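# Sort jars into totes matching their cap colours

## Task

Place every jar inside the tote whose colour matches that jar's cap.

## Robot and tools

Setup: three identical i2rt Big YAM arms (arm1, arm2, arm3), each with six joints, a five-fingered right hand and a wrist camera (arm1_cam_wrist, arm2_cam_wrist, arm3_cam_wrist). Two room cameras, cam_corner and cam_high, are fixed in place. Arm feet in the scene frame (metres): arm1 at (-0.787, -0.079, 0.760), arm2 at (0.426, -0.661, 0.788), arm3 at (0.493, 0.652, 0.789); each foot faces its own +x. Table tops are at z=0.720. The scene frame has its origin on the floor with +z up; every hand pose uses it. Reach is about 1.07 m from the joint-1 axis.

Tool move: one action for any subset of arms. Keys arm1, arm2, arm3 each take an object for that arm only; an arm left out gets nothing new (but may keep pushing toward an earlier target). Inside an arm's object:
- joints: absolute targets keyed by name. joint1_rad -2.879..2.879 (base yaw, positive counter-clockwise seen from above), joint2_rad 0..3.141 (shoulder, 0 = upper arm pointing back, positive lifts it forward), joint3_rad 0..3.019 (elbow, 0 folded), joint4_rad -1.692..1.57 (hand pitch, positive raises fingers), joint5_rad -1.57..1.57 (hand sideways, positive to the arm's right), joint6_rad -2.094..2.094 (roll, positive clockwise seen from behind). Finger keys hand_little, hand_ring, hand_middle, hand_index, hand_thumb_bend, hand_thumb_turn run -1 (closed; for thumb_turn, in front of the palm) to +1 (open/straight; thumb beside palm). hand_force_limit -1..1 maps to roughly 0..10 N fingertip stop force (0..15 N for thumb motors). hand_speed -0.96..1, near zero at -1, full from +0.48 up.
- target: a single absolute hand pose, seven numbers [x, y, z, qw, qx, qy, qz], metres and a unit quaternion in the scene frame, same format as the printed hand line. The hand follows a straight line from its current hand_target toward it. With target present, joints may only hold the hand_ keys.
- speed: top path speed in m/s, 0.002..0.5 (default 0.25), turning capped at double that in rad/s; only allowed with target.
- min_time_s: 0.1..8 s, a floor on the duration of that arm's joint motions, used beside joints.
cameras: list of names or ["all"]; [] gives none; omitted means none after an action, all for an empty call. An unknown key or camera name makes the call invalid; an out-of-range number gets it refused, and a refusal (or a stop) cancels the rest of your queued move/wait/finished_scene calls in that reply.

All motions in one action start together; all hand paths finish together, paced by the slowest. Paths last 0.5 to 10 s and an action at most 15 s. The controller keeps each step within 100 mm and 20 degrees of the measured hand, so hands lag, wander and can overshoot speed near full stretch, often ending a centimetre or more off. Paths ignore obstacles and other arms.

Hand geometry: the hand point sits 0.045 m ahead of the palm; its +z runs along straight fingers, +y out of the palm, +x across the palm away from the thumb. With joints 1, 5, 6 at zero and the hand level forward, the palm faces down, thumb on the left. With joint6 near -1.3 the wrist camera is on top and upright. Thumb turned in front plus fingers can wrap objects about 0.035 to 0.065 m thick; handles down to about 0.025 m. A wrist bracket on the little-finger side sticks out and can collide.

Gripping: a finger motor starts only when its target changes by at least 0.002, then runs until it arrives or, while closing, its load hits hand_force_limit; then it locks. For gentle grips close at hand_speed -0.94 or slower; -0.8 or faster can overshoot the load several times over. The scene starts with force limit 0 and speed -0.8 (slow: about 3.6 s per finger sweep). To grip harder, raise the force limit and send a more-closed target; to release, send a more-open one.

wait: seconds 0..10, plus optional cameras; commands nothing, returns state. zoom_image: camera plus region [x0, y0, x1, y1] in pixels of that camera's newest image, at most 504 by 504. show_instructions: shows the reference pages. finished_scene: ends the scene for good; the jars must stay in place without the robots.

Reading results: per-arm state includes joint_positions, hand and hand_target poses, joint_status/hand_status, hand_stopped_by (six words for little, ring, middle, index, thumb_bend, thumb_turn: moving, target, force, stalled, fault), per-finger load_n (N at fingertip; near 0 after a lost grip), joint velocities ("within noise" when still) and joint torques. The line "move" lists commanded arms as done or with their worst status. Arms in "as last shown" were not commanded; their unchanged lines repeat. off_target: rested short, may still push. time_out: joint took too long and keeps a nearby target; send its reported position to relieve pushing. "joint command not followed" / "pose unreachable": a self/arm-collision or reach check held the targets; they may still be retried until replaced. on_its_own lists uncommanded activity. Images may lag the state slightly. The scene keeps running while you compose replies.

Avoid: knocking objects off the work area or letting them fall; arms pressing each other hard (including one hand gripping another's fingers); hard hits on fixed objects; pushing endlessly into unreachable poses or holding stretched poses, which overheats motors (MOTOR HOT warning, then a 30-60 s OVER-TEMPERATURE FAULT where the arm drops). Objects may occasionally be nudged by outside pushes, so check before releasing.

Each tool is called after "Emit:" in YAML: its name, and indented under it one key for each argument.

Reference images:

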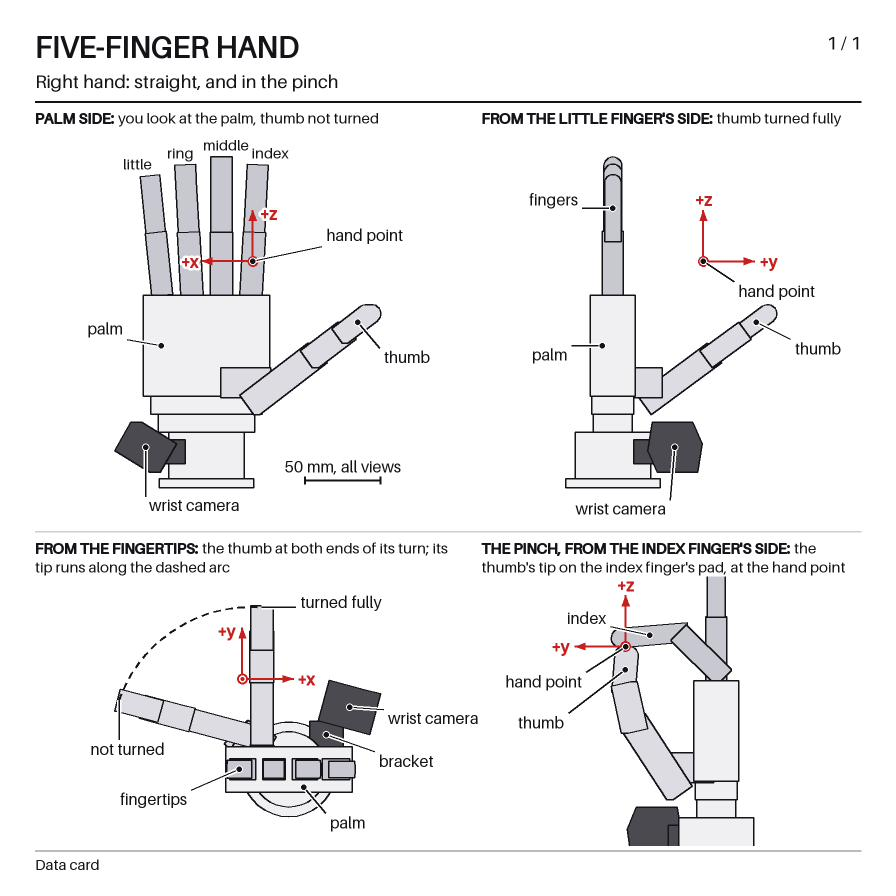

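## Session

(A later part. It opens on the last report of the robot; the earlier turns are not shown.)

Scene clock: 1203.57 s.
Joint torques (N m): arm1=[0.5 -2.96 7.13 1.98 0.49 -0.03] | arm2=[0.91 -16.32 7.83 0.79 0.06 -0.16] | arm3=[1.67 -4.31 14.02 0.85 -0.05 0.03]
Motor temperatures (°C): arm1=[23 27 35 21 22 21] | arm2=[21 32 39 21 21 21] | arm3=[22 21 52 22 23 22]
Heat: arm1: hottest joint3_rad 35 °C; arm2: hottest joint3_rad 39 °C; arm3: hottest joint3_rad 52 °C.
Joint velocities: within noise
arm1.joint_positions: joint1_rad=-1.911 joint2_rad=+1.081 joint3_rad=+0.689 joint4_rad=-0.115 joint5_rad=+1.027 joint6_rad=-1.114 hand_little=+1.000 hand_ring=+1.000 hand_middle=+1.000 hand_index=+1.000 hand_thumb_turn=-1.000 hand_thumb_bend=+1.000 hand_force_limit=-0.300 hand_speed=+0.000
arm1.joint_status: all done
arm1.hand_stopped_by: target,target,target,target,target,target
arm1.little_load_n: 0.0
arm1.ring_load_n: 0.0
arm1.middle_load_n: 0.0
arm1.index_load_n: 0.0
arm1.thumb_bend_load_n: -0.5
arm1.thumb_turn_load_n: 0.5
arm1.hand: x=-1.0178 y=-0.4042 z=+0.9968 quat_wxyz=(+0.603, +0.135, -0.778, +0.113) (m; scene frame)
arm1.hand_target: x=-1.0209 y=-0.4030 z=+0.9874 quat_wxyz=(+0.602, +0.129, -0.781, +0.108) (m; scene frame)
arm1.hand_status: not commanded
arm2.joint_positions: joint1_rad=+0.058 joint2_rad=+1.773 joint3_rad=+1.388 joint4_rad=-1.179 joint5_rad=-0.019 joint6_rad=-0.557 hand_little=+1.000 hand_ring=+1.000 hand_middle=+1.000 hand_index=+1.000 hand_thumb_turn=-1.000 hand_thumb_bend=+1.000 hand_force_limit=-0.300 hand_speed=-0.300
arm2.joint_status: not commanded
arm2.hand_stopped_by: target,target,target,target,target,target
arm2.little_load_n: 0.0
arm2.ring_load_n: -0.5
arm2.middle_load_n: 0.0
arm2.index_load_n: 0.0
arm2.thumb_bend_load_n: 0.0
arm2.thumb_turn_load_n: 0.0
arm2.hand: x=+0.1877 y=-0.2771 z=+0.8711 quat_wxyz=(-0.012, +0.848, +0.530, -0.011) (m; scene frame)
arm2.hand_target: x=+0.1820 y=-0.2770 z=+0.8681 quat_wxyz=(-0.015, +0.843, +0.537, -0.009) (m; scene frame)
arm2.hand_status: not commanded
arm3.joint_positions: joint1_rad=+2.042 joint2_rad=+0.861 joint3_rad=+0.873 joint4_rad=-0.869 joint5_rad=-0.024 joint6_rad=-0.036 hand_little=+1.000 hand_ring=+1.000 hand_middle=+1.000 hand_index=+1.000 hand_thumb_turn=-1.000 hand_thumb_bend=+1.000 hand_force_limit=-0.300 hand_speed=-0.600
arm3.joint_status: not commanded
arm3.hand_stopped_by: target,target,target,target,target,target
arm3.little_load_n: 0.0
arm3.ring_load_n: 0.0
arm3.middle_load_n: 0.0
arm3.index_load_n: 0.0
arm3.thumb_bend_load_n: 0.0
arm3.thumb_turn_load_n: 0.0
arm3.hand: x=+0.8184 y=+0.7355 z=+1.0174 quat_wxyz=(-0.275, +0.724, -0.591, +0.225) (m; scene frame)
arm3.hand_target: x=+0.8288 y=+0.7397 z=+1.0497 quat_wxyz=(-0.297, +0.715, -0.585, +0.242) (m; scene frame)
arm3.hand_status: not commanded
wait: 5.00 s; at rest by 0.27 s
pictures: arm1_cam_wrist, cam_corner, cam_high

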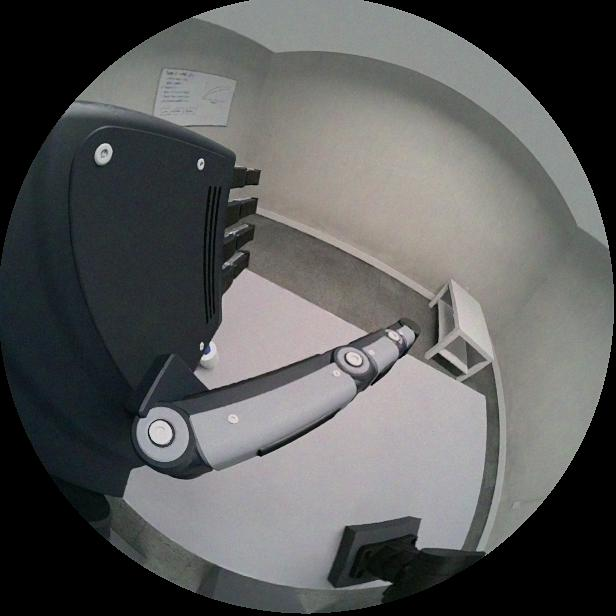

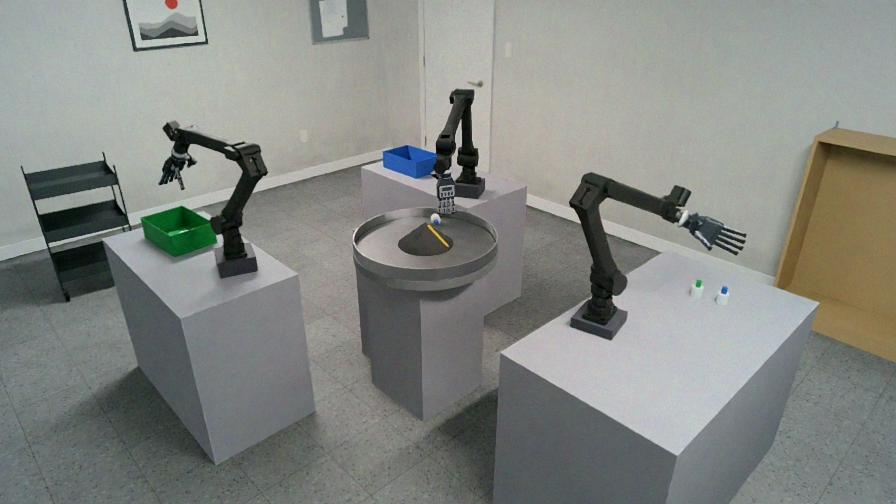

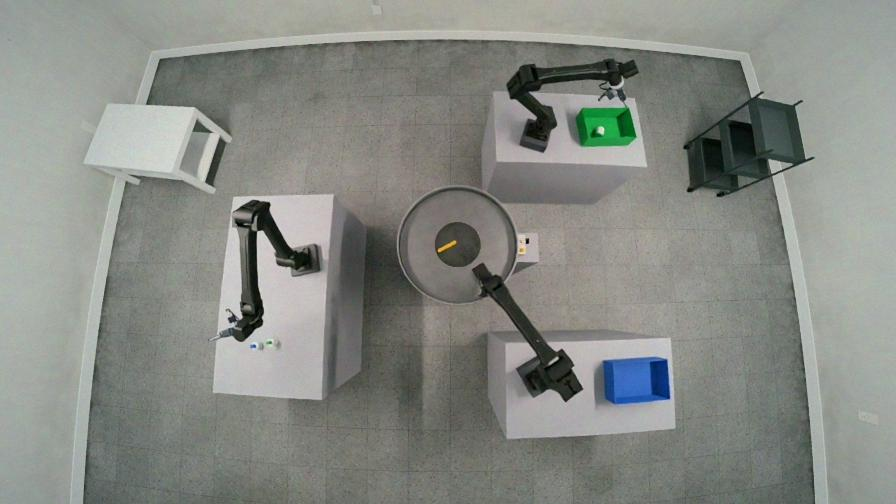

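Emit:
move:
  arm2: {"target": [0.24, -0.33, 1.0, 0.0147, -0.8432, -0.5373, 0.0093], "speed": 0.25, "joints": {"hand_thumb_turn": 1}}
  cameras: ["arm2_cam_wrist", "cam_high", "cam_corner"]

Emit:
zoom_image:
  camera: "cam_high"
  region: [380, 170, 560, 320]

Scene clock: 1224.87 s.
Joint torques (N m): arm1=[0.56 -2.96 7.12 1.99 0.49 -0.03] | arm2=[-1.03 -14.1 11.7 -0.06 -0.05 -0.18] | arm3=[0.85 -4.54 14.06 0.79 0.03 0.02]
Motor temperatures (°C): arm1=[23 27 35 21 22 21] | arm2=[21 33 38 21 21 21] | arm3=[22 21 52 22 23 22]
Heat: arm1: hottest joint3_rad 35 °C; arm2: hottest joint3_rad 38 °C; arm3: hottest joint3_rad 52 °C.
move: arm2 off_target
Joint velocities: within noise
arm1, arm3: as last shown
arm1.thumb_bend_load_n: 0.0
arm1.thumb_turn_load_n: 0.0
arm2.joint_positions: joint1_rad=+0.037 joint2_rad=+1.518 joint3_rad=+1.371 joint4_rad=-1.449 joint5_rad=-0.017 joint6_rad=-0.598 hand_little=+1.000 hand_ring=+1.000 hand_middle=+1.000 hand_index=+1.000 hand_thumb_turn=+1.000 hand_thumb_bend=+1.000 hand_force_limit=-0.300 hand_speed=-0.300
arm2.joint_status: all done
arm2.hand_stopped_by: target,target,target,target,target,target
arm2.little_load_n: 0.0
arm2.ring_load_n: 0.0
arm2.middle_load_n: 0.0
arm2.index_load_n: 0.0
arm2.thumb_bend_load_n: 0.0
arm2.thumb_turn_load_n: 0.0
arm2.hand: x=+0.2406 y=-0.3400 z=+0.9842 quat_wxyz=(+0.004, +0.842, +0.539, -0.010) (m; scene frame)
arm2.hand_target: x=+0.2403 y=-0.3305 z=+0.9999 quat_wxyz=(-0.015, +0.843, +0.537, -0.009) (m; scene frame)
arm2.hand_status: off_target (0.019 m and 2.1 deg from the pose sent, 0.149 m and 1.1 deg at the start)
pictures: arm2_cam_wrist, cam_corner, cam_high

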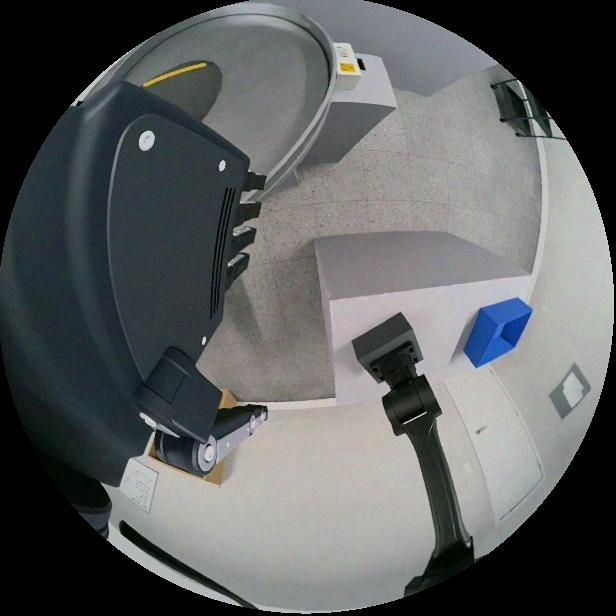

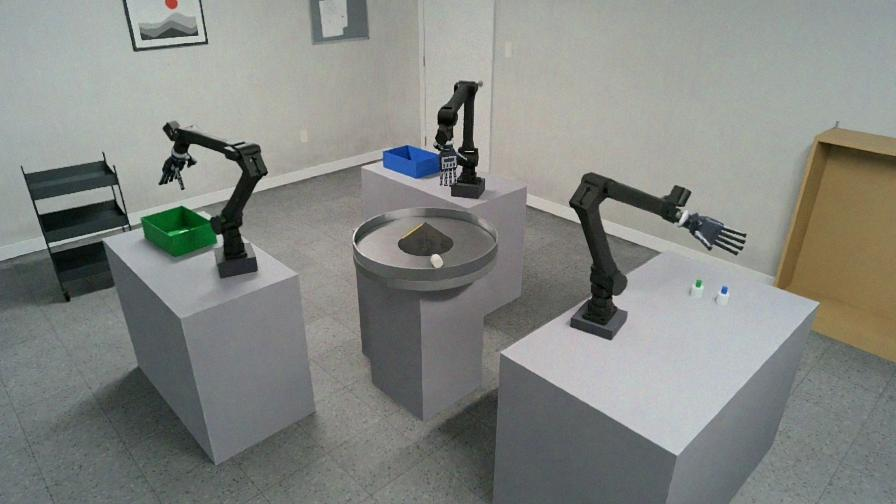

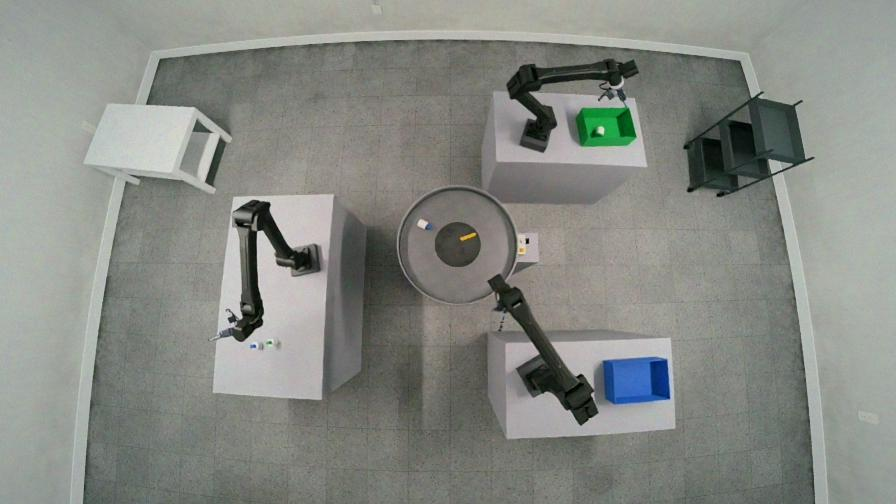

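Scaled by 2.800 from the camera's 896x504 image, which has a finer 1280x720 frame.

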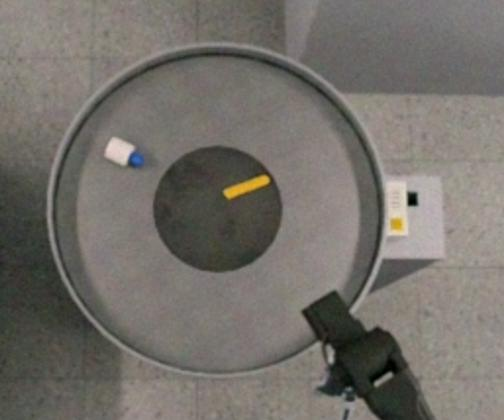

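Emit:
move:
  arm2: {"target": [0.2316, 0.031, 0.95, 0.2977, -0.7187, -0.5813, 0.2408], "speed": 0.25, "joints": {"hand_little": 0.25, "hand_ring": 0.25, "hand_middle": 0.25, "hand_index": 0.25}}
  cameras: ["arm2_cam_wrist"]

Emit:
wait:
  seconds: 7
  cameras: ["arm2_cam_wrist"]

Scene clock: 1247.53 s.
Joint torques (N m): arm1=[0.5 -2.96 7.12 1.96 0.49 -0.03] | arm2=[-0.21 -23.18 14.35 0.36 -0.68 -0.18] | arm3=[0.91 -4.72 14.12 0.77 -0.04 0.06]
Motor temperatures (°C): arm1=[23 27 35 21 22 21] | arm2=[21 33 41 21 21 21] | arm3=[22 21 53 22 23 22]
Heat: arm1: hottest joint3_rad 35 °C; arm2: hottest joint3_rad 41 °C; arm3: hottest joint3_rad 53 °C.
move: arm2 off_target
Joint velocities: within noise
arm1, arm3: as last shown
arm2.joint_positions: joint1_rad=-0.360 joint2_rad=+2.215 joint3_rad=+2.206 joint4_rad=-1.282 joint5_rad=-0.713 joint6_rad=-1.089 hand_little=+0.250 hand_ring=+0.250 hand_middle=+0.250 hand_index=+0.250 hand_thumb_turn=+1.000 hand_thumb_bend=+1.000 hand_force_limit=-0.300 hand_speed=-0.300
arm2.joint_status: all done
arm2.hand_stopped_by: target,target,target,target,target,target
arm2.little_load_n: 0.0
arm2.ring_load_n: 0.0
arm2.middle_load_n: 0.0
arm2.index_load_n: 0.0
arm2.thumb_bend_load_n: 0.0
arm2.thumb_turn_load_n: 0.0
arm2.hand: x=+0.2317 y=+0.0170 z=+0.9357 quat_wxyz=(-0.282, +0.726, +0.576, -0.248) (m; scene frame)
arm2.hand_target: x=+0.2317 y=+0.0300 z=+0.9500 quat_wxyz=(-0.298, +0.718, +0.581, -0.240) (m; scene frame)
arm2.hand_status: off_target (0.020 m and 2.3 deg from the pose sent, 0.373 m and 46.3 deg at the start)
arm3.middle_load_n: -0.5
pictures: arm2_cam_wrist

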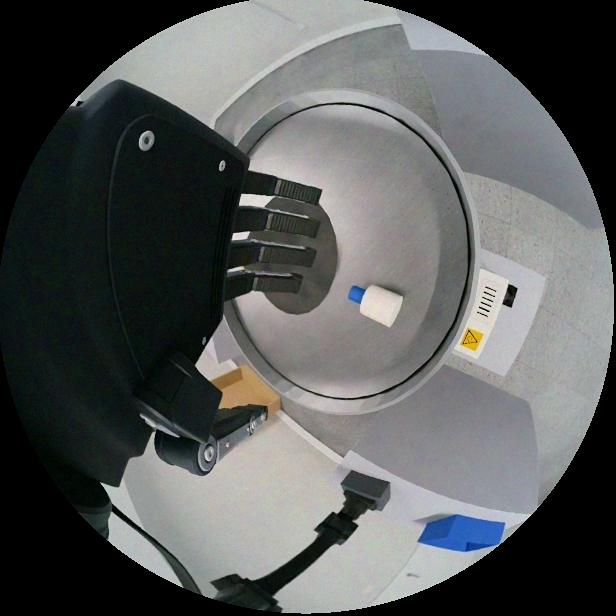

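Scene clock: 1254.53 s.
Joint torques (N m): arm1=[0.5 -2.96 7.13 1.99 0.48 -0.03] | arm2=[-0.26 -23.24 14.32 0.39 -0.69 -0.18] | arm3=[0.97 -5.25 13.94 0.92 0 0.06]
Motor temperatures (°C): arm1=[23 27 35 21 22 21] | arm2=[21 33 41 21 22 21] | arm3=[22 21 53 22 23 22]
Heat: arm1: hottest joint3_rad 35 °C; arm2: hottest joint3_rad 41 °C; arm3: hottest joint3_rad 53 °C.
Joint velocities: within noise
arm1.joint_positions: joint1_rad=-1.911 joint2_rad=+1.081 joint3_rad=+0.689 joint4_rad=-0.115 joint5_rad=+1.027 joint6_rad=-1.114 hand_little=+1.000 hand_ring=+1.000 hand_middle=+1.000 hand_index=+1.000 hand_thumb_turn=-1.000 hand_thumb_bend=+1.000 hand_force_limit=-0.300 hand_speed=+0.000
arm1.joint_status: not commanded
arm1.hand_stopped_by: target,target,target,target,target,target
arm1.little_load_n: 0.0
arm1.ring_load_n: 0.0
arm1.middle_load_n: 0.0
arm1.index_load_n: 0.0
arm1.thumb_bend_load_n: 0.0
arm1.thumb_turn_load_n: 0.5
arm1.hand: x=-1.0178 y=-0.4042 z=+0.9968 quat_wxyz=(+0.603, +0.135, -0.778, +0.113) (m; scene frame)
arm1.hand_target: x=-1.0209 y=-0.4030 z=+0.9874 quat_wxyz=(+0.602, +0.129, -0.781, +0.108) (m; scene frame)
arm1.hand_status: not commanded
arm2.joint_positions: joint1_rad=-0.360 joint2_rad=+2.215 joint3_rad=+2.206 joint4_rad=-1.282 joint5_rad=-0.713 joint6_rad=-1.089 hand_little=+0.250 hand_ring=+0.250 hand_middle=+0.250 hand_index=+0.250 hand_thumb_turn=+1.000 hand_thumb_bend=+1.000 hand_force_limit=-0.300 hand_speed=-0.300
arm2.joint_status: all done
arm2.hand_stopped_by: target,target,target,target,target,target
arm2.little_load_n: 0.0
arm2.ring_load_n: 0.0
arm2.middle_load_n: 0.0
arm2.index_load_n: 0.0
arm2.thumb_bend_load_n: 0.0
arm2.thumb_turn_load_n: -0.5
arm2.hand: x=+0.2317 y=+0.0169 z=+0.9355 quat_wxyz=(-0.281, +0.726, +0.576, -0.249) (m; scene frame)
arm2.hand_target: x=+0.2317 y=+0.0299 z=+0.9501 quat_wxyz=(-0.298, +0.718, +0.581, -0.240) (m; scene frame)
arm2.hand_status: off_target (0.020 m and 2.3 deg from the pose sent, 0.373 m and 46.3 deg at the start)
arm3.joint_positions: joint1_rad=+2.042 joint2_rad=+0.861 joint3_rad=+0.873 joint4_rad=-0.869 joint5_rad=-0.024 joint6_rad=-0.036 hand_little=+1.000 hand_ring=+1.000 hand_middle=+1.000 hand_index=+1.000 hand_thumb_turn=-1.000 hand_thumb_bend=+1.000 hand_force_limit=-0.300 hand_speed=-0.600
arm3.joint_status: not commanded
arm3.hand_stopped_by: target,target,target,target,target,target
arm3.little_load_n: 0.0
arm3.ring_load_n: 0.0
arm3.middle_load_n: 0.0
arm3.index_load_n: 0.0
arm3.thumb_bend_load_n: 0.0
arm3.thumb_turn_load_n: 0.0
arm3.hand: x=+0.8184 y=+0.7355 z=+1.0174 quat_wxyz=(-0.275, +0.724, -0.591, +0.225) (m; scene frame)
arm3.hand_target: x=+0.8288 y=+0.7397 z=+1.0497 quat_wxyz=(-0.297, +0.715, -0.585, +0.242) (m; scene frame)
arm3.hand_status: not commanded
wait: 7.00 s; at rest by 0.27 s
pictures: arm2_cam_wrist

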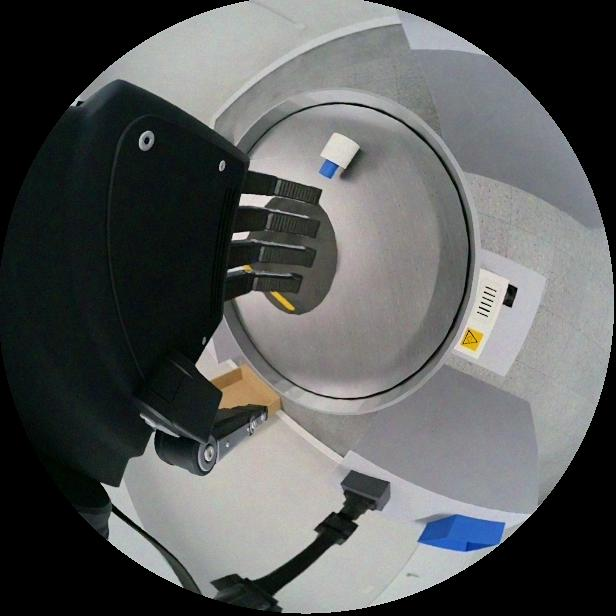

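Emit:
move:
  arm2: {"target": [0.2316, 0.042, 0.93, 0.379, -0.9149, -0.1286, 0.0533], "speed": 0.25}
  cameras: ["arm2_cam_wrist"]

Emit:
move:
  arm2: {"target": [0.2316, 0.042, 0.84, 0.379, -0.9149, -0.1286, 0.0533], "speed": 0.12}
  cameras: ["arm2_cam_wrist", "cam_high", "cam_corner"]

Emit:
zoom_image:
  camera: "cam_corner"
  region: [340, 170, 480, 280]

Scene clock: 1266.10 s.
Joint torques (N m): arm1=[0.56 -2.96 7.12 1.99 0.48 -0.03] | arm2=[0.91 -25.17 9.01 2.09 0.02 -0.04] | arm3=[1.26 -4.54 14 0.76 -0.02 0.04]
Motor temperatures (°C): arm1=[23 27 35 21 22 21] | arm2=[21 34 42 21 22 21] | arm3=[22 21 53 22 23 22]
Heat: arm1: hottest joint3_rad 35 °C; arm2: hottest joint3_rad 42 °C; arm3: hottest joint3_rad 53 °C.
move: arm2 off_target
Joint velocities: within noise
arm1, arm3: as last shown
arm1.thumb_bend_load_n: 0.5
arm1.thumb_turn_load_n: 0.0
arm2.joint_positions: joint1_rad=-0.290 joint2_rad=+1.971 joint3_rad=+1.678 joint4_rad=-0.567 joint5_rad=-0.037 joint6_rad=-0.053 hand_little=+0.250 hand_ring=+0.250 hand_middle=+0.250 hand_index=+0.250 hand_thumb_turn=+1.000 hand_thumb_bend=+1.000 hand_force_limit=-0.300 hand_speed=-0.300
arm2.joint_status: not commanded
arm2.hand_stopped_by: target,target,target,target,target,target
arm2.little_load_n: 0.0
arm2.ring_load_n: 0.0
arm2.middle_load_n: 0.0
arm2.index_load_n: 0.0
arm2.thumb_bend_load_n: 0.0
arm2.thumb_turn_load_n: -0.5
arm2.hand: x=+0.2400 y=+0.0393 z=+0.8992 quat_wxyz=(-0.352, +0.926, +0.129, -0.050) (m; scene frame)
arm2.hand_target: x=+0.2318 y=+0.0417 z=+0.9300 quat_wxyz=(-0.379, +0.915, +0.129, -0.054) (m; scene frame)
arm2.hand_status: off_target (0.032 m and 3.3 deg from the pose sent, 0.026 m and 61.7 deg at the start)
pictures: arm2_cam_wrist

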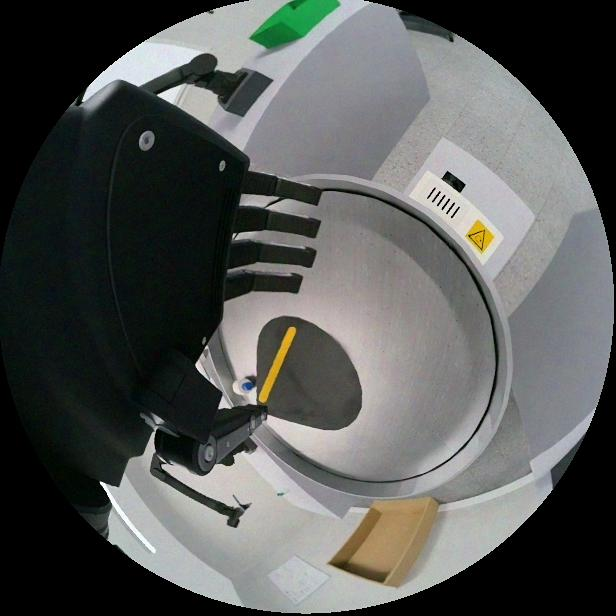

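Scene clock: 1267.67 s.
Joint torques (N m): arm1=[0.62 -2.96 7.12 1.99 0.48 -0.03] | arm2=[0.79 -21.19 8.91 2.14 0.02 -0.04] | arm3=[1.32 -5.25 13.94 0.7 -0.02 0.05]
Motor temperatures (°C): arm1=[23 27 34 21 22 21] | arm2=[21 34 42 21 22 21] | arm3=[22 21 53 22 23 22]
Heat: arm1: hottest joint3_rad 34 °C; arm2: hottest joint3_rad 42 °C; arm3: hottest joint3_rad 53 °C.
move: arm2 done
Joint velocities: within noise
arm1, arm3: as last shown
arm1.thumb_bend_load_n: 0.0
arm2.joint_positions: joint1_rad=-0.290 joint2_rad=+2.005 joint3_rad=+1.551 joint4_rad=-0.364 joint5_rad=-0.037 joint6_rad=-0.052 hand_little=+0.250 hand_ring=+0.250 hand_middle=+0.250 hand_index=+0.250 hand_thumb_turn=+1.000 hand_thumb_bend=+1.000 hand_force_limit=-0.300 hand_speed=-0.300
arm2.joint_status: not commanded
arm2.hand_stopped_by: target,target,target,target,target,target
arm2.little_load_n: 0.5
arm2.ring_load_n: 0.0
arm2.middle_load_n: 0.0
arm2.index_load_n: 0.0
arm2.thumb_bend_load_n: 0.0
arm2.thumb_turn_load_n: 0.0
arm2.hand: x=+0.2396 y=+0.0386 z=+0.8399 quat_wxyz=(-0.372, +0.918, +0.128, -0.051) (m; scene frame)
arm2.hand_target: x=+0.2317 y=+0.0419 z=+0.8401 quat_wxyz=(-0.379, +0.915, +0.128, -0.053) (m; scene frame)
arm2.hand_status: done (0.009 m and 0.9 deg from the pose sent, 0.060 m and 3.3 deg at the start)
pictures: arm2_cam_wrist, cam_corner, cam_high

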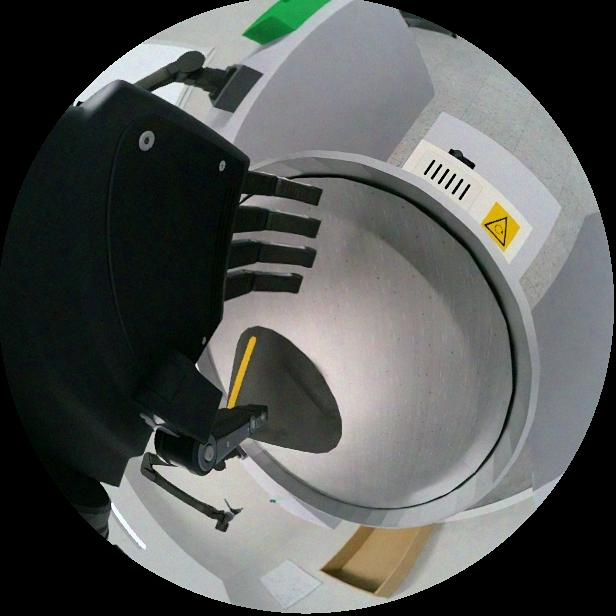

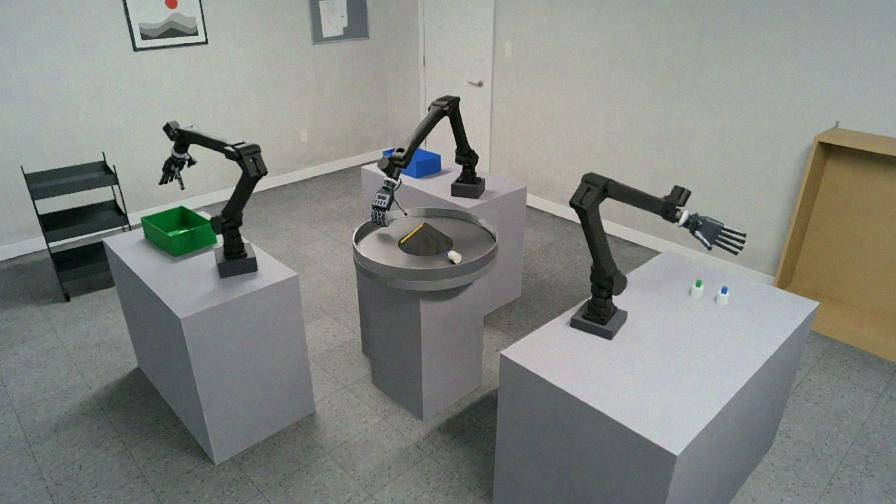

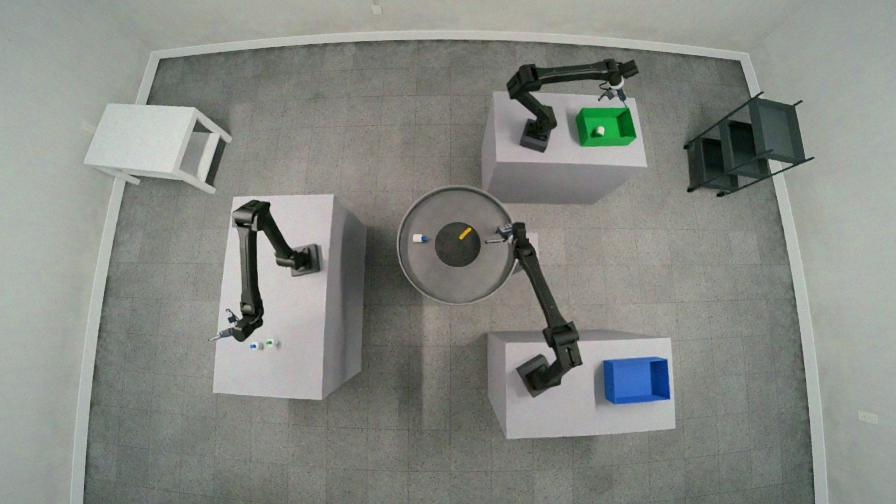

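Scaled by 3.600 from the camera's 896x504 image, which has a finer 1280x720 frame.

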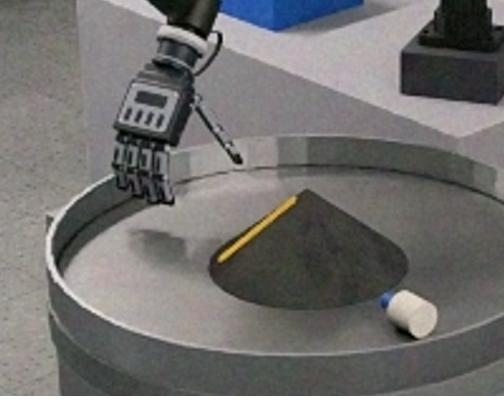

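Emit:
move:
  arm2: {"target": [0.224, 0.038, 0.817, 0.379, -0.9149, -0.1286, 0.0533], "speed": 0.08}
  cameras: ["arm2_cam_wrist", "cam_corner"]

Emit:
zoom_image:
  camera: "cam_corner"
  region: [340, 170, 480, 280]

Scene clock: 1275.40 s.
Joint torques (N m): arm1=[0.56 -2.9 7.12 1.98 0.48 -0.03] | arm2=[0.91 -20.78 8.55 2.14 0.03 -0.04] | arm3=[1.03 -4.25 14.02 0.85 0 0.05]
Motor temperatures (°C): arm1=[23 27 34 21 22 21] | arm2=[21 34 41 21 22 21] | arm3=[22 21 53 22 23 22]
Heat: arm1: hottest joint3_rad 34 °C; arm2: hottest joint3_rad 41 °C; arm3: hottest joint3_rad 53 °C.
move: arm2 done
Joint velocities: within noise
arm1, arm3: as last shown
arm1.thumb_turn_load_n: 0.5
arm2.joint_positions: joint1_rad=-0.278 joint2_rad=+2.023 joint3_rad=+1.522 joint4_rad=-0.310 joint5_rad=-0.029 joint6_rad=-0.044 hand_little=+0.250 hand_ring=+0.250 hand_middle=+0.250 hand_index=+0.250 hand_thumb_turn=+1.000 hand_thumb_bend=+1.000 hand_force_limit=-0.300 hand_speed=-0.300
arm2.joint_status: not commanded
arm2.hand_stopped_by: target,target,target,target,target,target
arm2.little_load_n: 0.0
arm2.ring_load_n: 0.0
arm2.middle_load_n: -0.5
arm2.index_load_n: 0.0
arm2.thumb_bend_load_n: 0.0
arm2.thumb_turn_load_n: 0.0
arm2.hand: x=+0.2322 y=+0.0360 z=+0.8206 quat_wxyz=(-0.374, +0.917, +0.128, -0.051) (m; scene frame)
arm2.hand_target: x=+0.2239 y=+0.0378 z=+0.8170 quat_wxyz=(-0.379, +0.915, +0.129, -0.053) (m; scene frame)
arm2.hand_status: done (0.009 m and 0.6 deg from the pose sent, 0.028 m and 0.9 deg at the start)
arm3.index_load_n: -0.5
pictures: arm2_cam_wrist, cam_corner

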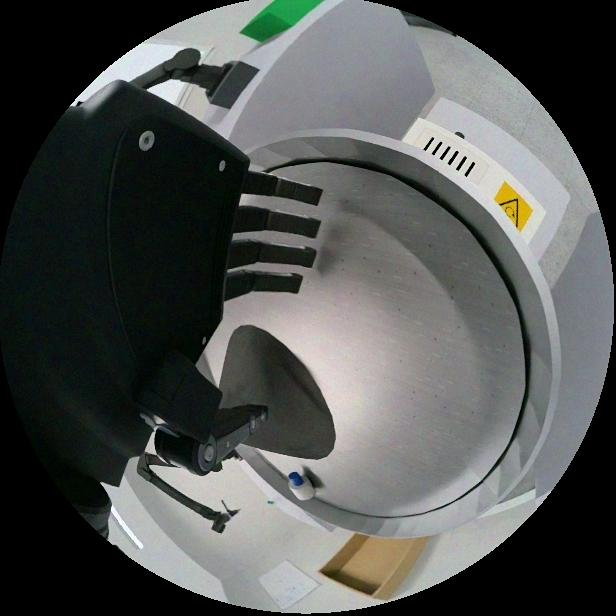

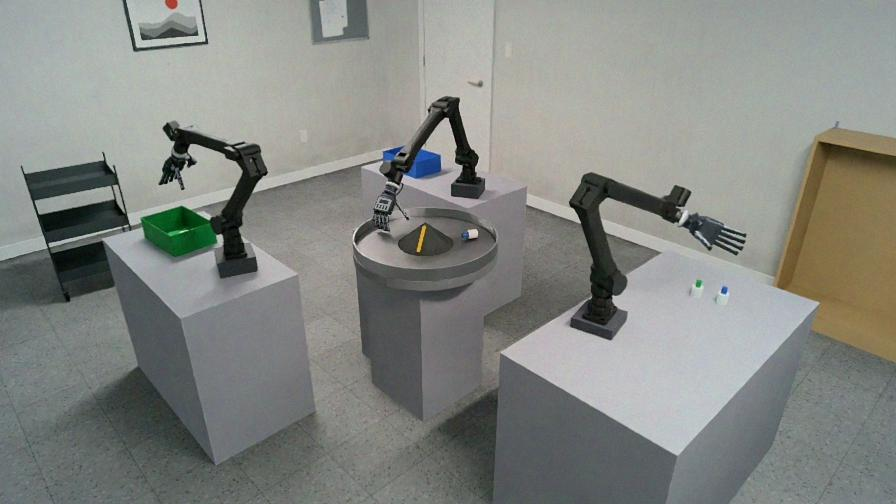

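Scaled by 3.600 from the camera's 896x504 image, which has a finer 1280x720 frame.

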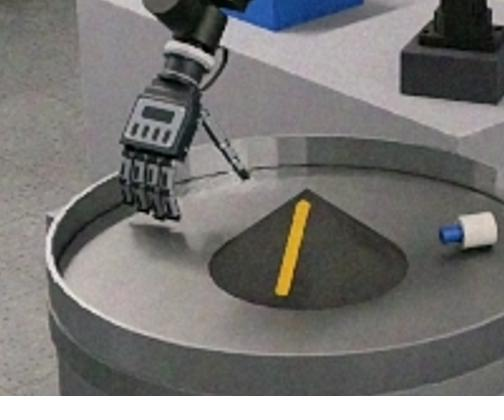

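Emit:
move:
  arm1: {"target": [-0.89, -0.45, 0.90, 0.4967, 0.4096, -0.7094, 0.2868], "speed": 0.15}
  cameras: ["arm1_cam_wrist", "arm2_cam_wrist", "cam_high"]

Emit:
zoom_image:
  camera: "arm1_cam_wrist"
  region: [200, 200, 400, 400]

Scene clock: 1293.93 s.
Joint torques (N m): arm1=[2.32 -3.31 6.5 2.28 0.13 -0.3] | arm2=[0.91 -20.72 8.53 2.14 0.04 -0.04] | arm3=[1.2 -4.95 13.87 0.83 -0.01 0.05]
Motor temperatures (°C): arm1=[23 27 34 21 22 21] | arm2=[21 35 40 21 21 21] | arm3=[22 21 53 22 23 22]
Heat: arm1: hottest joint3_rad 34 °C; arm2: hottest joint3_rad 40 °C; arm3: hottest joint3_rad 53 °C.
move: arm1 done
Joint velocities: within noise
arm1.joint_positions: joint1_rad=-1.656 joint2_rad=+1.012 joint3_rad=+0.399 joint4_rad=+0.163 joint5_rad=+0.616 joint6_rad=-1.293 hand_little=+1.000 hand_ring=+1.000 hand_middle=+1.000 hand_index=+1.000 hand_thumb_turn=-1.000 hand_thumb_bend=+1.000 hand_force_limit=-0.300 hand_speed=+0.000
arm1.joint_status: not commanded
arm1.hand_stopped_by: target,target,target,target,target,target
arm1.little_load_n: 0.0
arm1.ring_load_n: 0.0
arm1.middle_load_n: 0.0
arm1.index_load_n: 0.0
arm1.thumb_bend_load_n: 0.0
arm1.thumb_turn_load_n: 0.5
arm1.hand: x=-0.8942 y=-0.4497 z=+0.8985 quat_wxyz=(+0.495, +0.403, -0.717, +0.281) (m; scene frame)
arm1.hand_target: x=-0.8901 y=-0.4500 z=+0.9000 quat_wxyz=(+0.497, +0.409, -0.710, +0.287) (m; scene frame)
arm1.hand_status: done (0.004 m and 1.3 deg from the pose sent, 0.167 m and 40.2 deg at the start)
arm2, arm3: as last shown
arm2.middle_load_n: 0.0
arm2.hand: x=+0.2321 y=+0.0360 z=+0.8206 quat_wxyz=(-0.374, +0.917, +0.128, -0.051) (m; scene frame)
arm3.index_load_n: 0.0
pictures: arm1_cam_wrist, arm2_cam_wrist, cam_high

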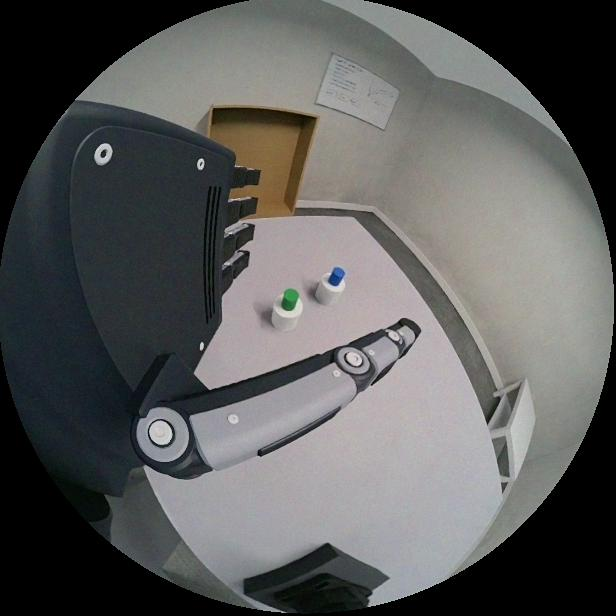

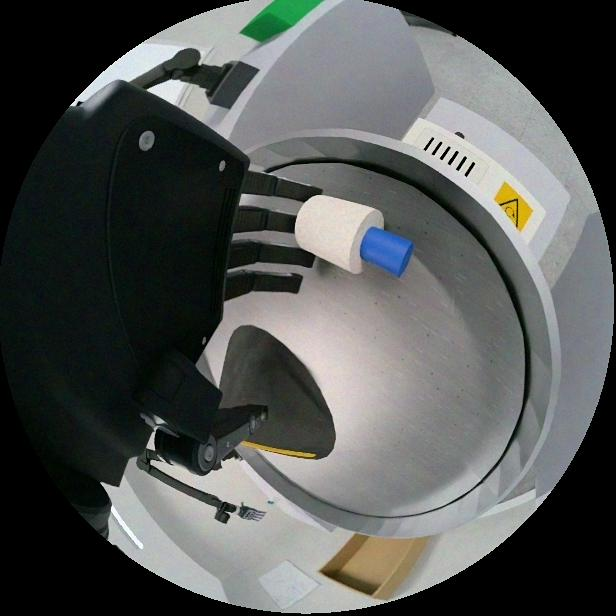

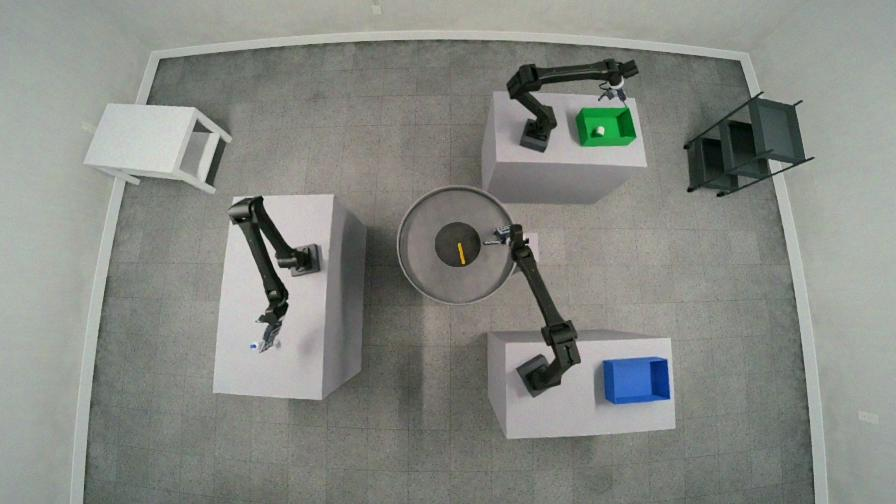

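Scaled by 2.520 from the camera's 616x616 image, which has a finer 880x880 frame.

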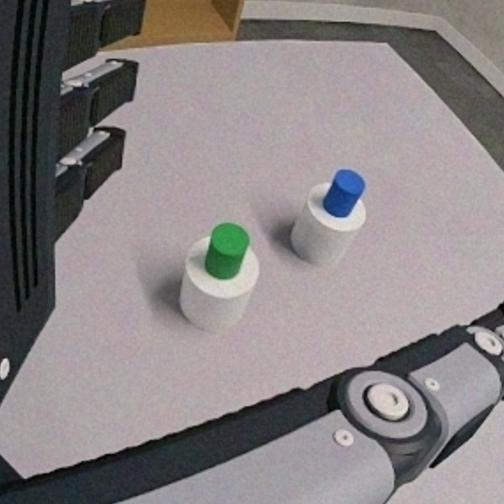

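Emit:
wait:
  seconds: 0.1
  cameras: ["arm2_cam_wrist", "cam_high", "cam_corner"]

Emit:
zoom_image:
  camera: "arm2_cam_wrist"
  region: [200, 130, 450, 380]

Emit:
zoom_image:
  camera: "cam_corner"
  region: [340, 170, 480, 280]

Scene clock: 1305.67 s.
Joint torques (N m): arm1=[2.32 -3.25 6.49 2.28 0.11 -0.29] | arm2=[0.85 -20.84 8.54 2.17 0.03 -0.04] | arm3=[1.03 -4.48 13.87 0.91 -0.05 0.04]
Motor temperatures (°C): arm1=[23 27 35 21 22 21] | arm2=[21 36 39 21 21 21] | arm3=[22 21 53 22 23 22]
Heat: arm1: hottest joint3_rad 35 °C; arm2: hottest joint3_rad 39 °C; arm3: hottest joint3_rad 53 °C.
Joint velocities: within noise
arm1.joint_positions: joint1_rad=-1.656 joint2_rad=+1.012 joint3_rad=+0.399 joint4_rad=+0.163 joint5_rad=+0.616 joint6_rad=-1.293 hand_little=+1.000 hand_ring=+1.000 hand_middle=+1.000 hand_index=+1.000 hand_thumb_turn=-1.000 hand_thumb_bend=+1.000 hand_force_limit=-0.300 hand_speed=+0.000
arm1.joint_status: not commanded
arm1.hand_stopped_by: target,target,target,target,target,target
arm1.little_load_n: 0.0
arm1.ring_load_n: 0.0
arm1.middle_load_n: 0.0
arm1.index_load_n: 0.0
arm1.thumb_bend_load_n: 0.0
arm1.thumb_turn_load_n: 0.0
arm1.hand: x=-0.8942 y=-0.4497 z=+0.8985 quat_wxyz=(+0.495, +0.403, -0.717, +0.280) (m; scene frame)
arm1.hand_target: x=-0.8901 y=-0.4500 z=+0.9000 quat_wxyz=(+0.497, +0.409, -0.710, +0.287) (m; scene frame)
arm1.hand_status: done (0.004 m and 1.3 deg from the pose sent, 0.167 m and 40.2 deg at the start)
arm2.joint_positions: joint1_rad=-0.278 joint2_rad=+2.023 joint3_rad=+1.522 joint4_rad=-0.310 joint5_rad=-0.029 joint6_rad=-0.044 hand_little=+0.250 hand_ring=+0.250 hand_middle=+0.250 hand_index=+0.250 hand_thumb_turn=+1.000 hand_thumb_bend=+1.000 hand_force_limit=-0.300 hand_speed=-0.300
arm2.joint_status: not commanded
arm2.hand_stopped_by: target,target,target,target,target,target
arm2.little_load_n: 0.0
arm2.ring_load_n: 0.0
arm2.middle_load_n: 0.0
arm2.index_load_n: 0.0
arm2.thumb_bend_load_n: 0.0
arm2.thumb_turn_load_n: 0.0
arm2.hand: x=+0.2321 y=+0.0360 z=+0.8206 quat_wxyz=(-0.374, +0.917, +0.128, -0.051) (m; scene frame)
arm2.hand_target: x=+0.2239 y=+0.0378 z=+0.8170 quat_wxyz=(-0.379, +0.915, +0.129, -0.053) (m; scene frame)
arm2.hand_status: not commanded
arm3.joint_positions: joint1_rad=+2.042 joint2_rad=+0.861 joint3_rad=+0.873 joint4_rad=-0.869 joint5_rad=-0.024 joint6_rad=-0.036 hand_little=+1.000 hand_ring=+1.000 hand_middle=+1.000 hand_index=+1.000 hand_thumb_turn=-1.000 hand_thumb_bend=+1.000 hand_force_limit=-0.300 hand_speed=-0.600
arm3.joint_status: not commanded
arm3.hand_stopped_by: target,target,target,target,target,target
arm3.little_load_n: 0.0
arm3.ring_load_n: 0.0
arm3.middle_load_n: 0.0
arm3.index_load_n: 0.0
arm3.thumb_bend_load_n: 0.0
arm3.thumb_turn_load_n: 0.0
arm3.hand: x=+0.8184 y=+0.7355 z=+1.0174 quat_wxyz=(-0.275, +0.724, -0.591, +0.225) (m; scene frame)
arm3.hand_target: x=+0.8288 y=+0.7397 z=+1.0497 quat_wxyz=(-0.297, +0.715, -0.585, +0.242) (m; scene frame)
arm3.hand_status: not commanded
wait: 0.10 s; at rest from the start
pictures: arm2_cam_wrist, cam_corner, cam_high

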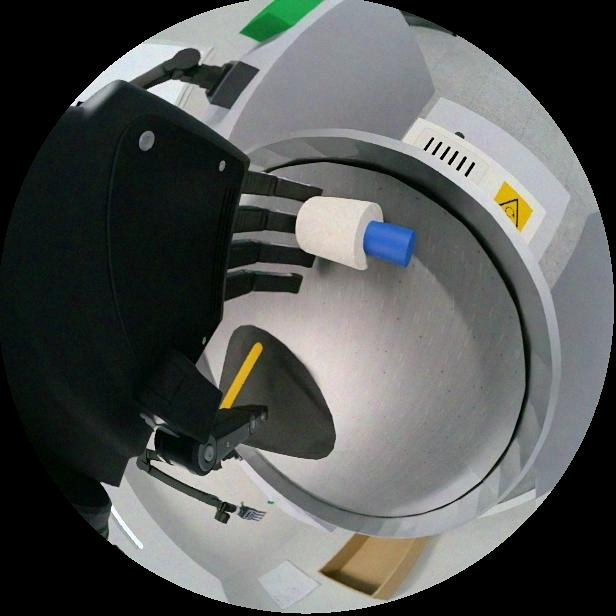

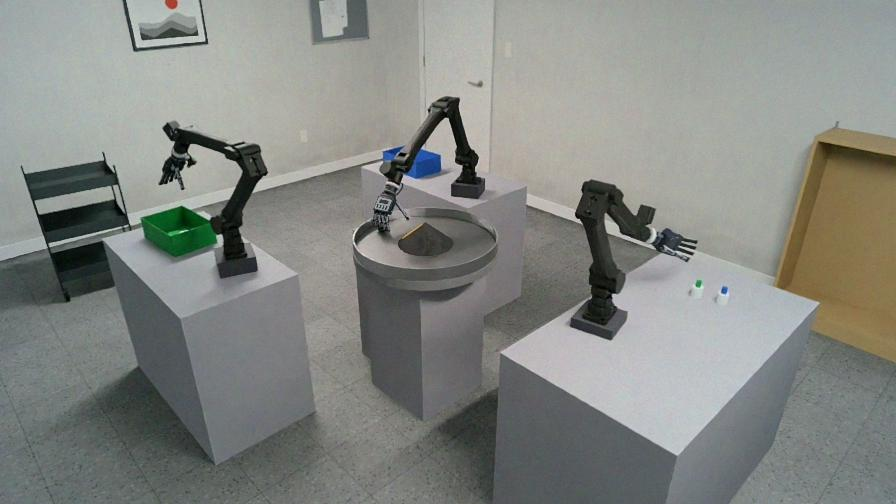

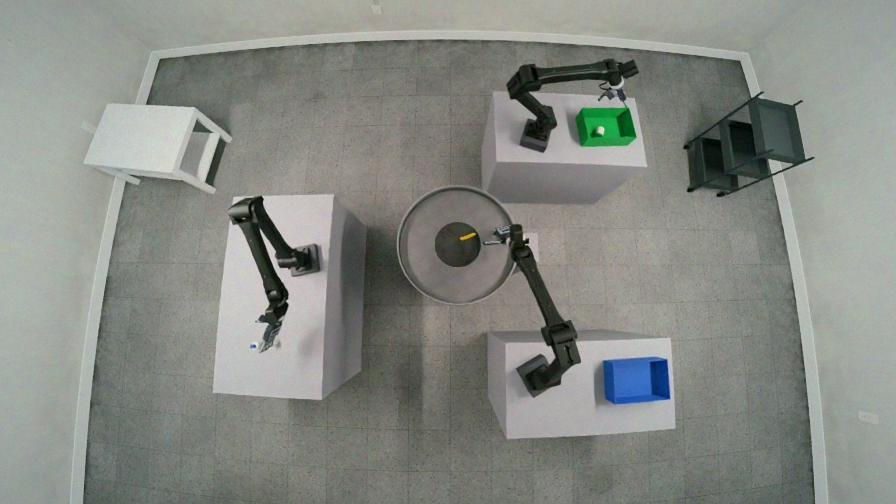

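Scaled by 2.016 from the camera's 616x616 image, which has a finer 880x880 frame.

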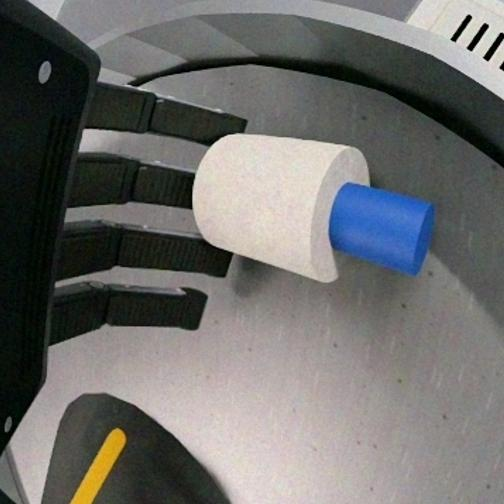

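Scaled by 3.600 from the camera's 896x504 image, which has a finer 1280x720 frame.

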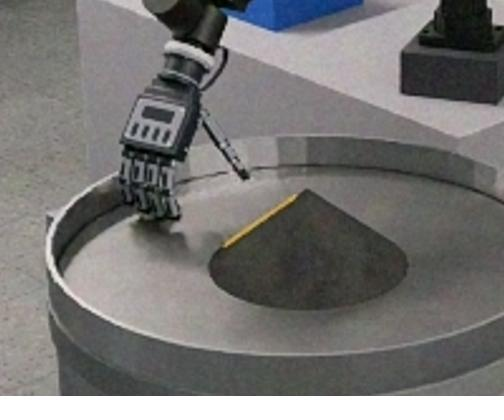

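Emit:
move:
  arm2: {"target": [0.177, 0.024, 0.817, 0.379, -0.9149, -0.1286, 0.0533], "speed": 0.01}
  cameras: ["arm2_cam_wrist", "cam_corner"]

Emit:
zoom_image:
  camera: "arm2_cam_wrist"
  region: [200, 130, 450, 380]

Scene clock: 1389.93 s.
Joint torques (N m): arm1=[2.32 -3.25 6.5 2.26 0.11 -0.29] | arm2=[0.91 -20.89 8.27 2.1 0.08 -0.03] | arm3=[0.85 -4.6 13.96 0.83 -0.01 0.03]
Motor temperatures (°C): arm1=[23 26 34 21 22 21] | arm2=[20 37 37 21 21 21] | arm3=[22 21 54 22 23 22]
Heat: arm1: hottest joint3_rad 34 °C; arm2: hottest joint2_rad 37 °C; arm3: hottest joint3_rad 54 °C.
move: arm2 done
Joint velocities: within noise
arm1, arm3: as last shown
arm1.ring_load_n: 0.5
arm2.joint_positions: joint1_rad=-0.202 joint2_rad=+2.023 joint3_rad=+1.522 joint4_rad=-0.307 joint5_rad=+0.025 joint6_rad=+0.011 hand_little=+0.250 hand_ring=+0.250 hand_middle=+0.250 hand_index=+0.250 hand_thumb_turn=+1.000 hand_thumb_bend=+1.000 hand_force_limit=-0.300 hand_speed=-0.300
arm2.joint_status: not commanded
arm2.hand_stopped_by: target,target,target,target,target,target
arm2.little_load_n: 0.0
arm2.ring_load_n: 0.0
arm2.middle_load_n: 0.0
arm2.index_load_n: 0.0
arm2.thumb_bend_load_n: -0.5
arm2.thumb_turn_load_n: 0.0
arm2.hand: x=+0.1859 y=+0.0243 z=+0.8214 quat_wxyz=(-0.376, +0.916, +0.128, -0.051) (m; scene frame)
arm2.hand_target: x=+0.1771 y=+0.0239 z=+0.8170 quat_wxyz=(-0.379, +0.915, +0.129, -0.053) (m; scene frame)
arm2.hand_status: done (0.010 m and 0.5 deg from the pose sent, 0.057 m and 0.6 deg at the start)
pictures: arm2_cam_wrist, cam_corner

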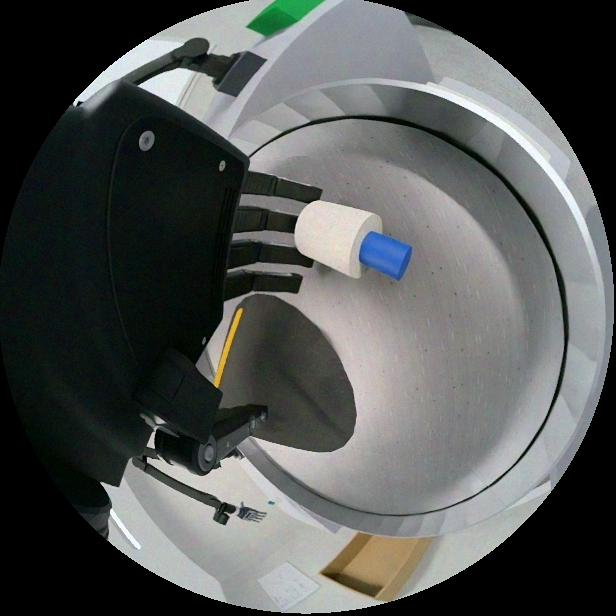

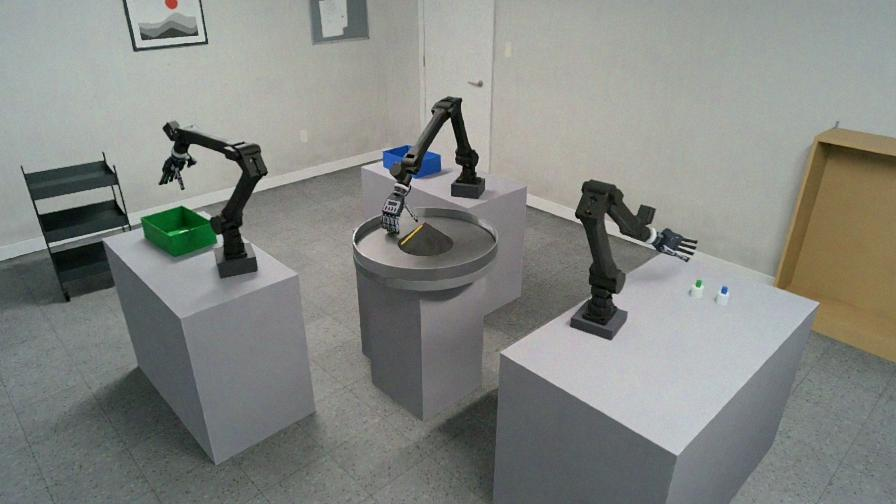

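Scaled by 2.016 from the camera's 616x616 image, which has a finer 880x880 frame.

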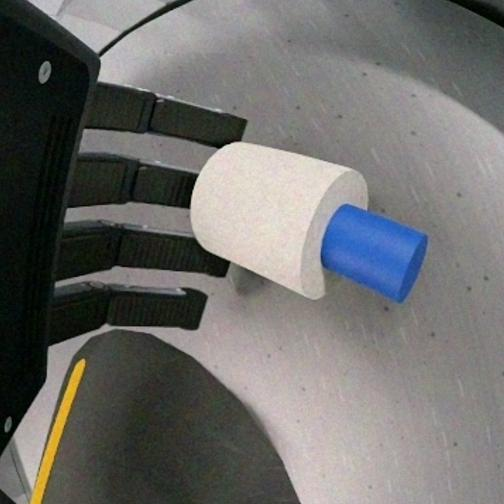

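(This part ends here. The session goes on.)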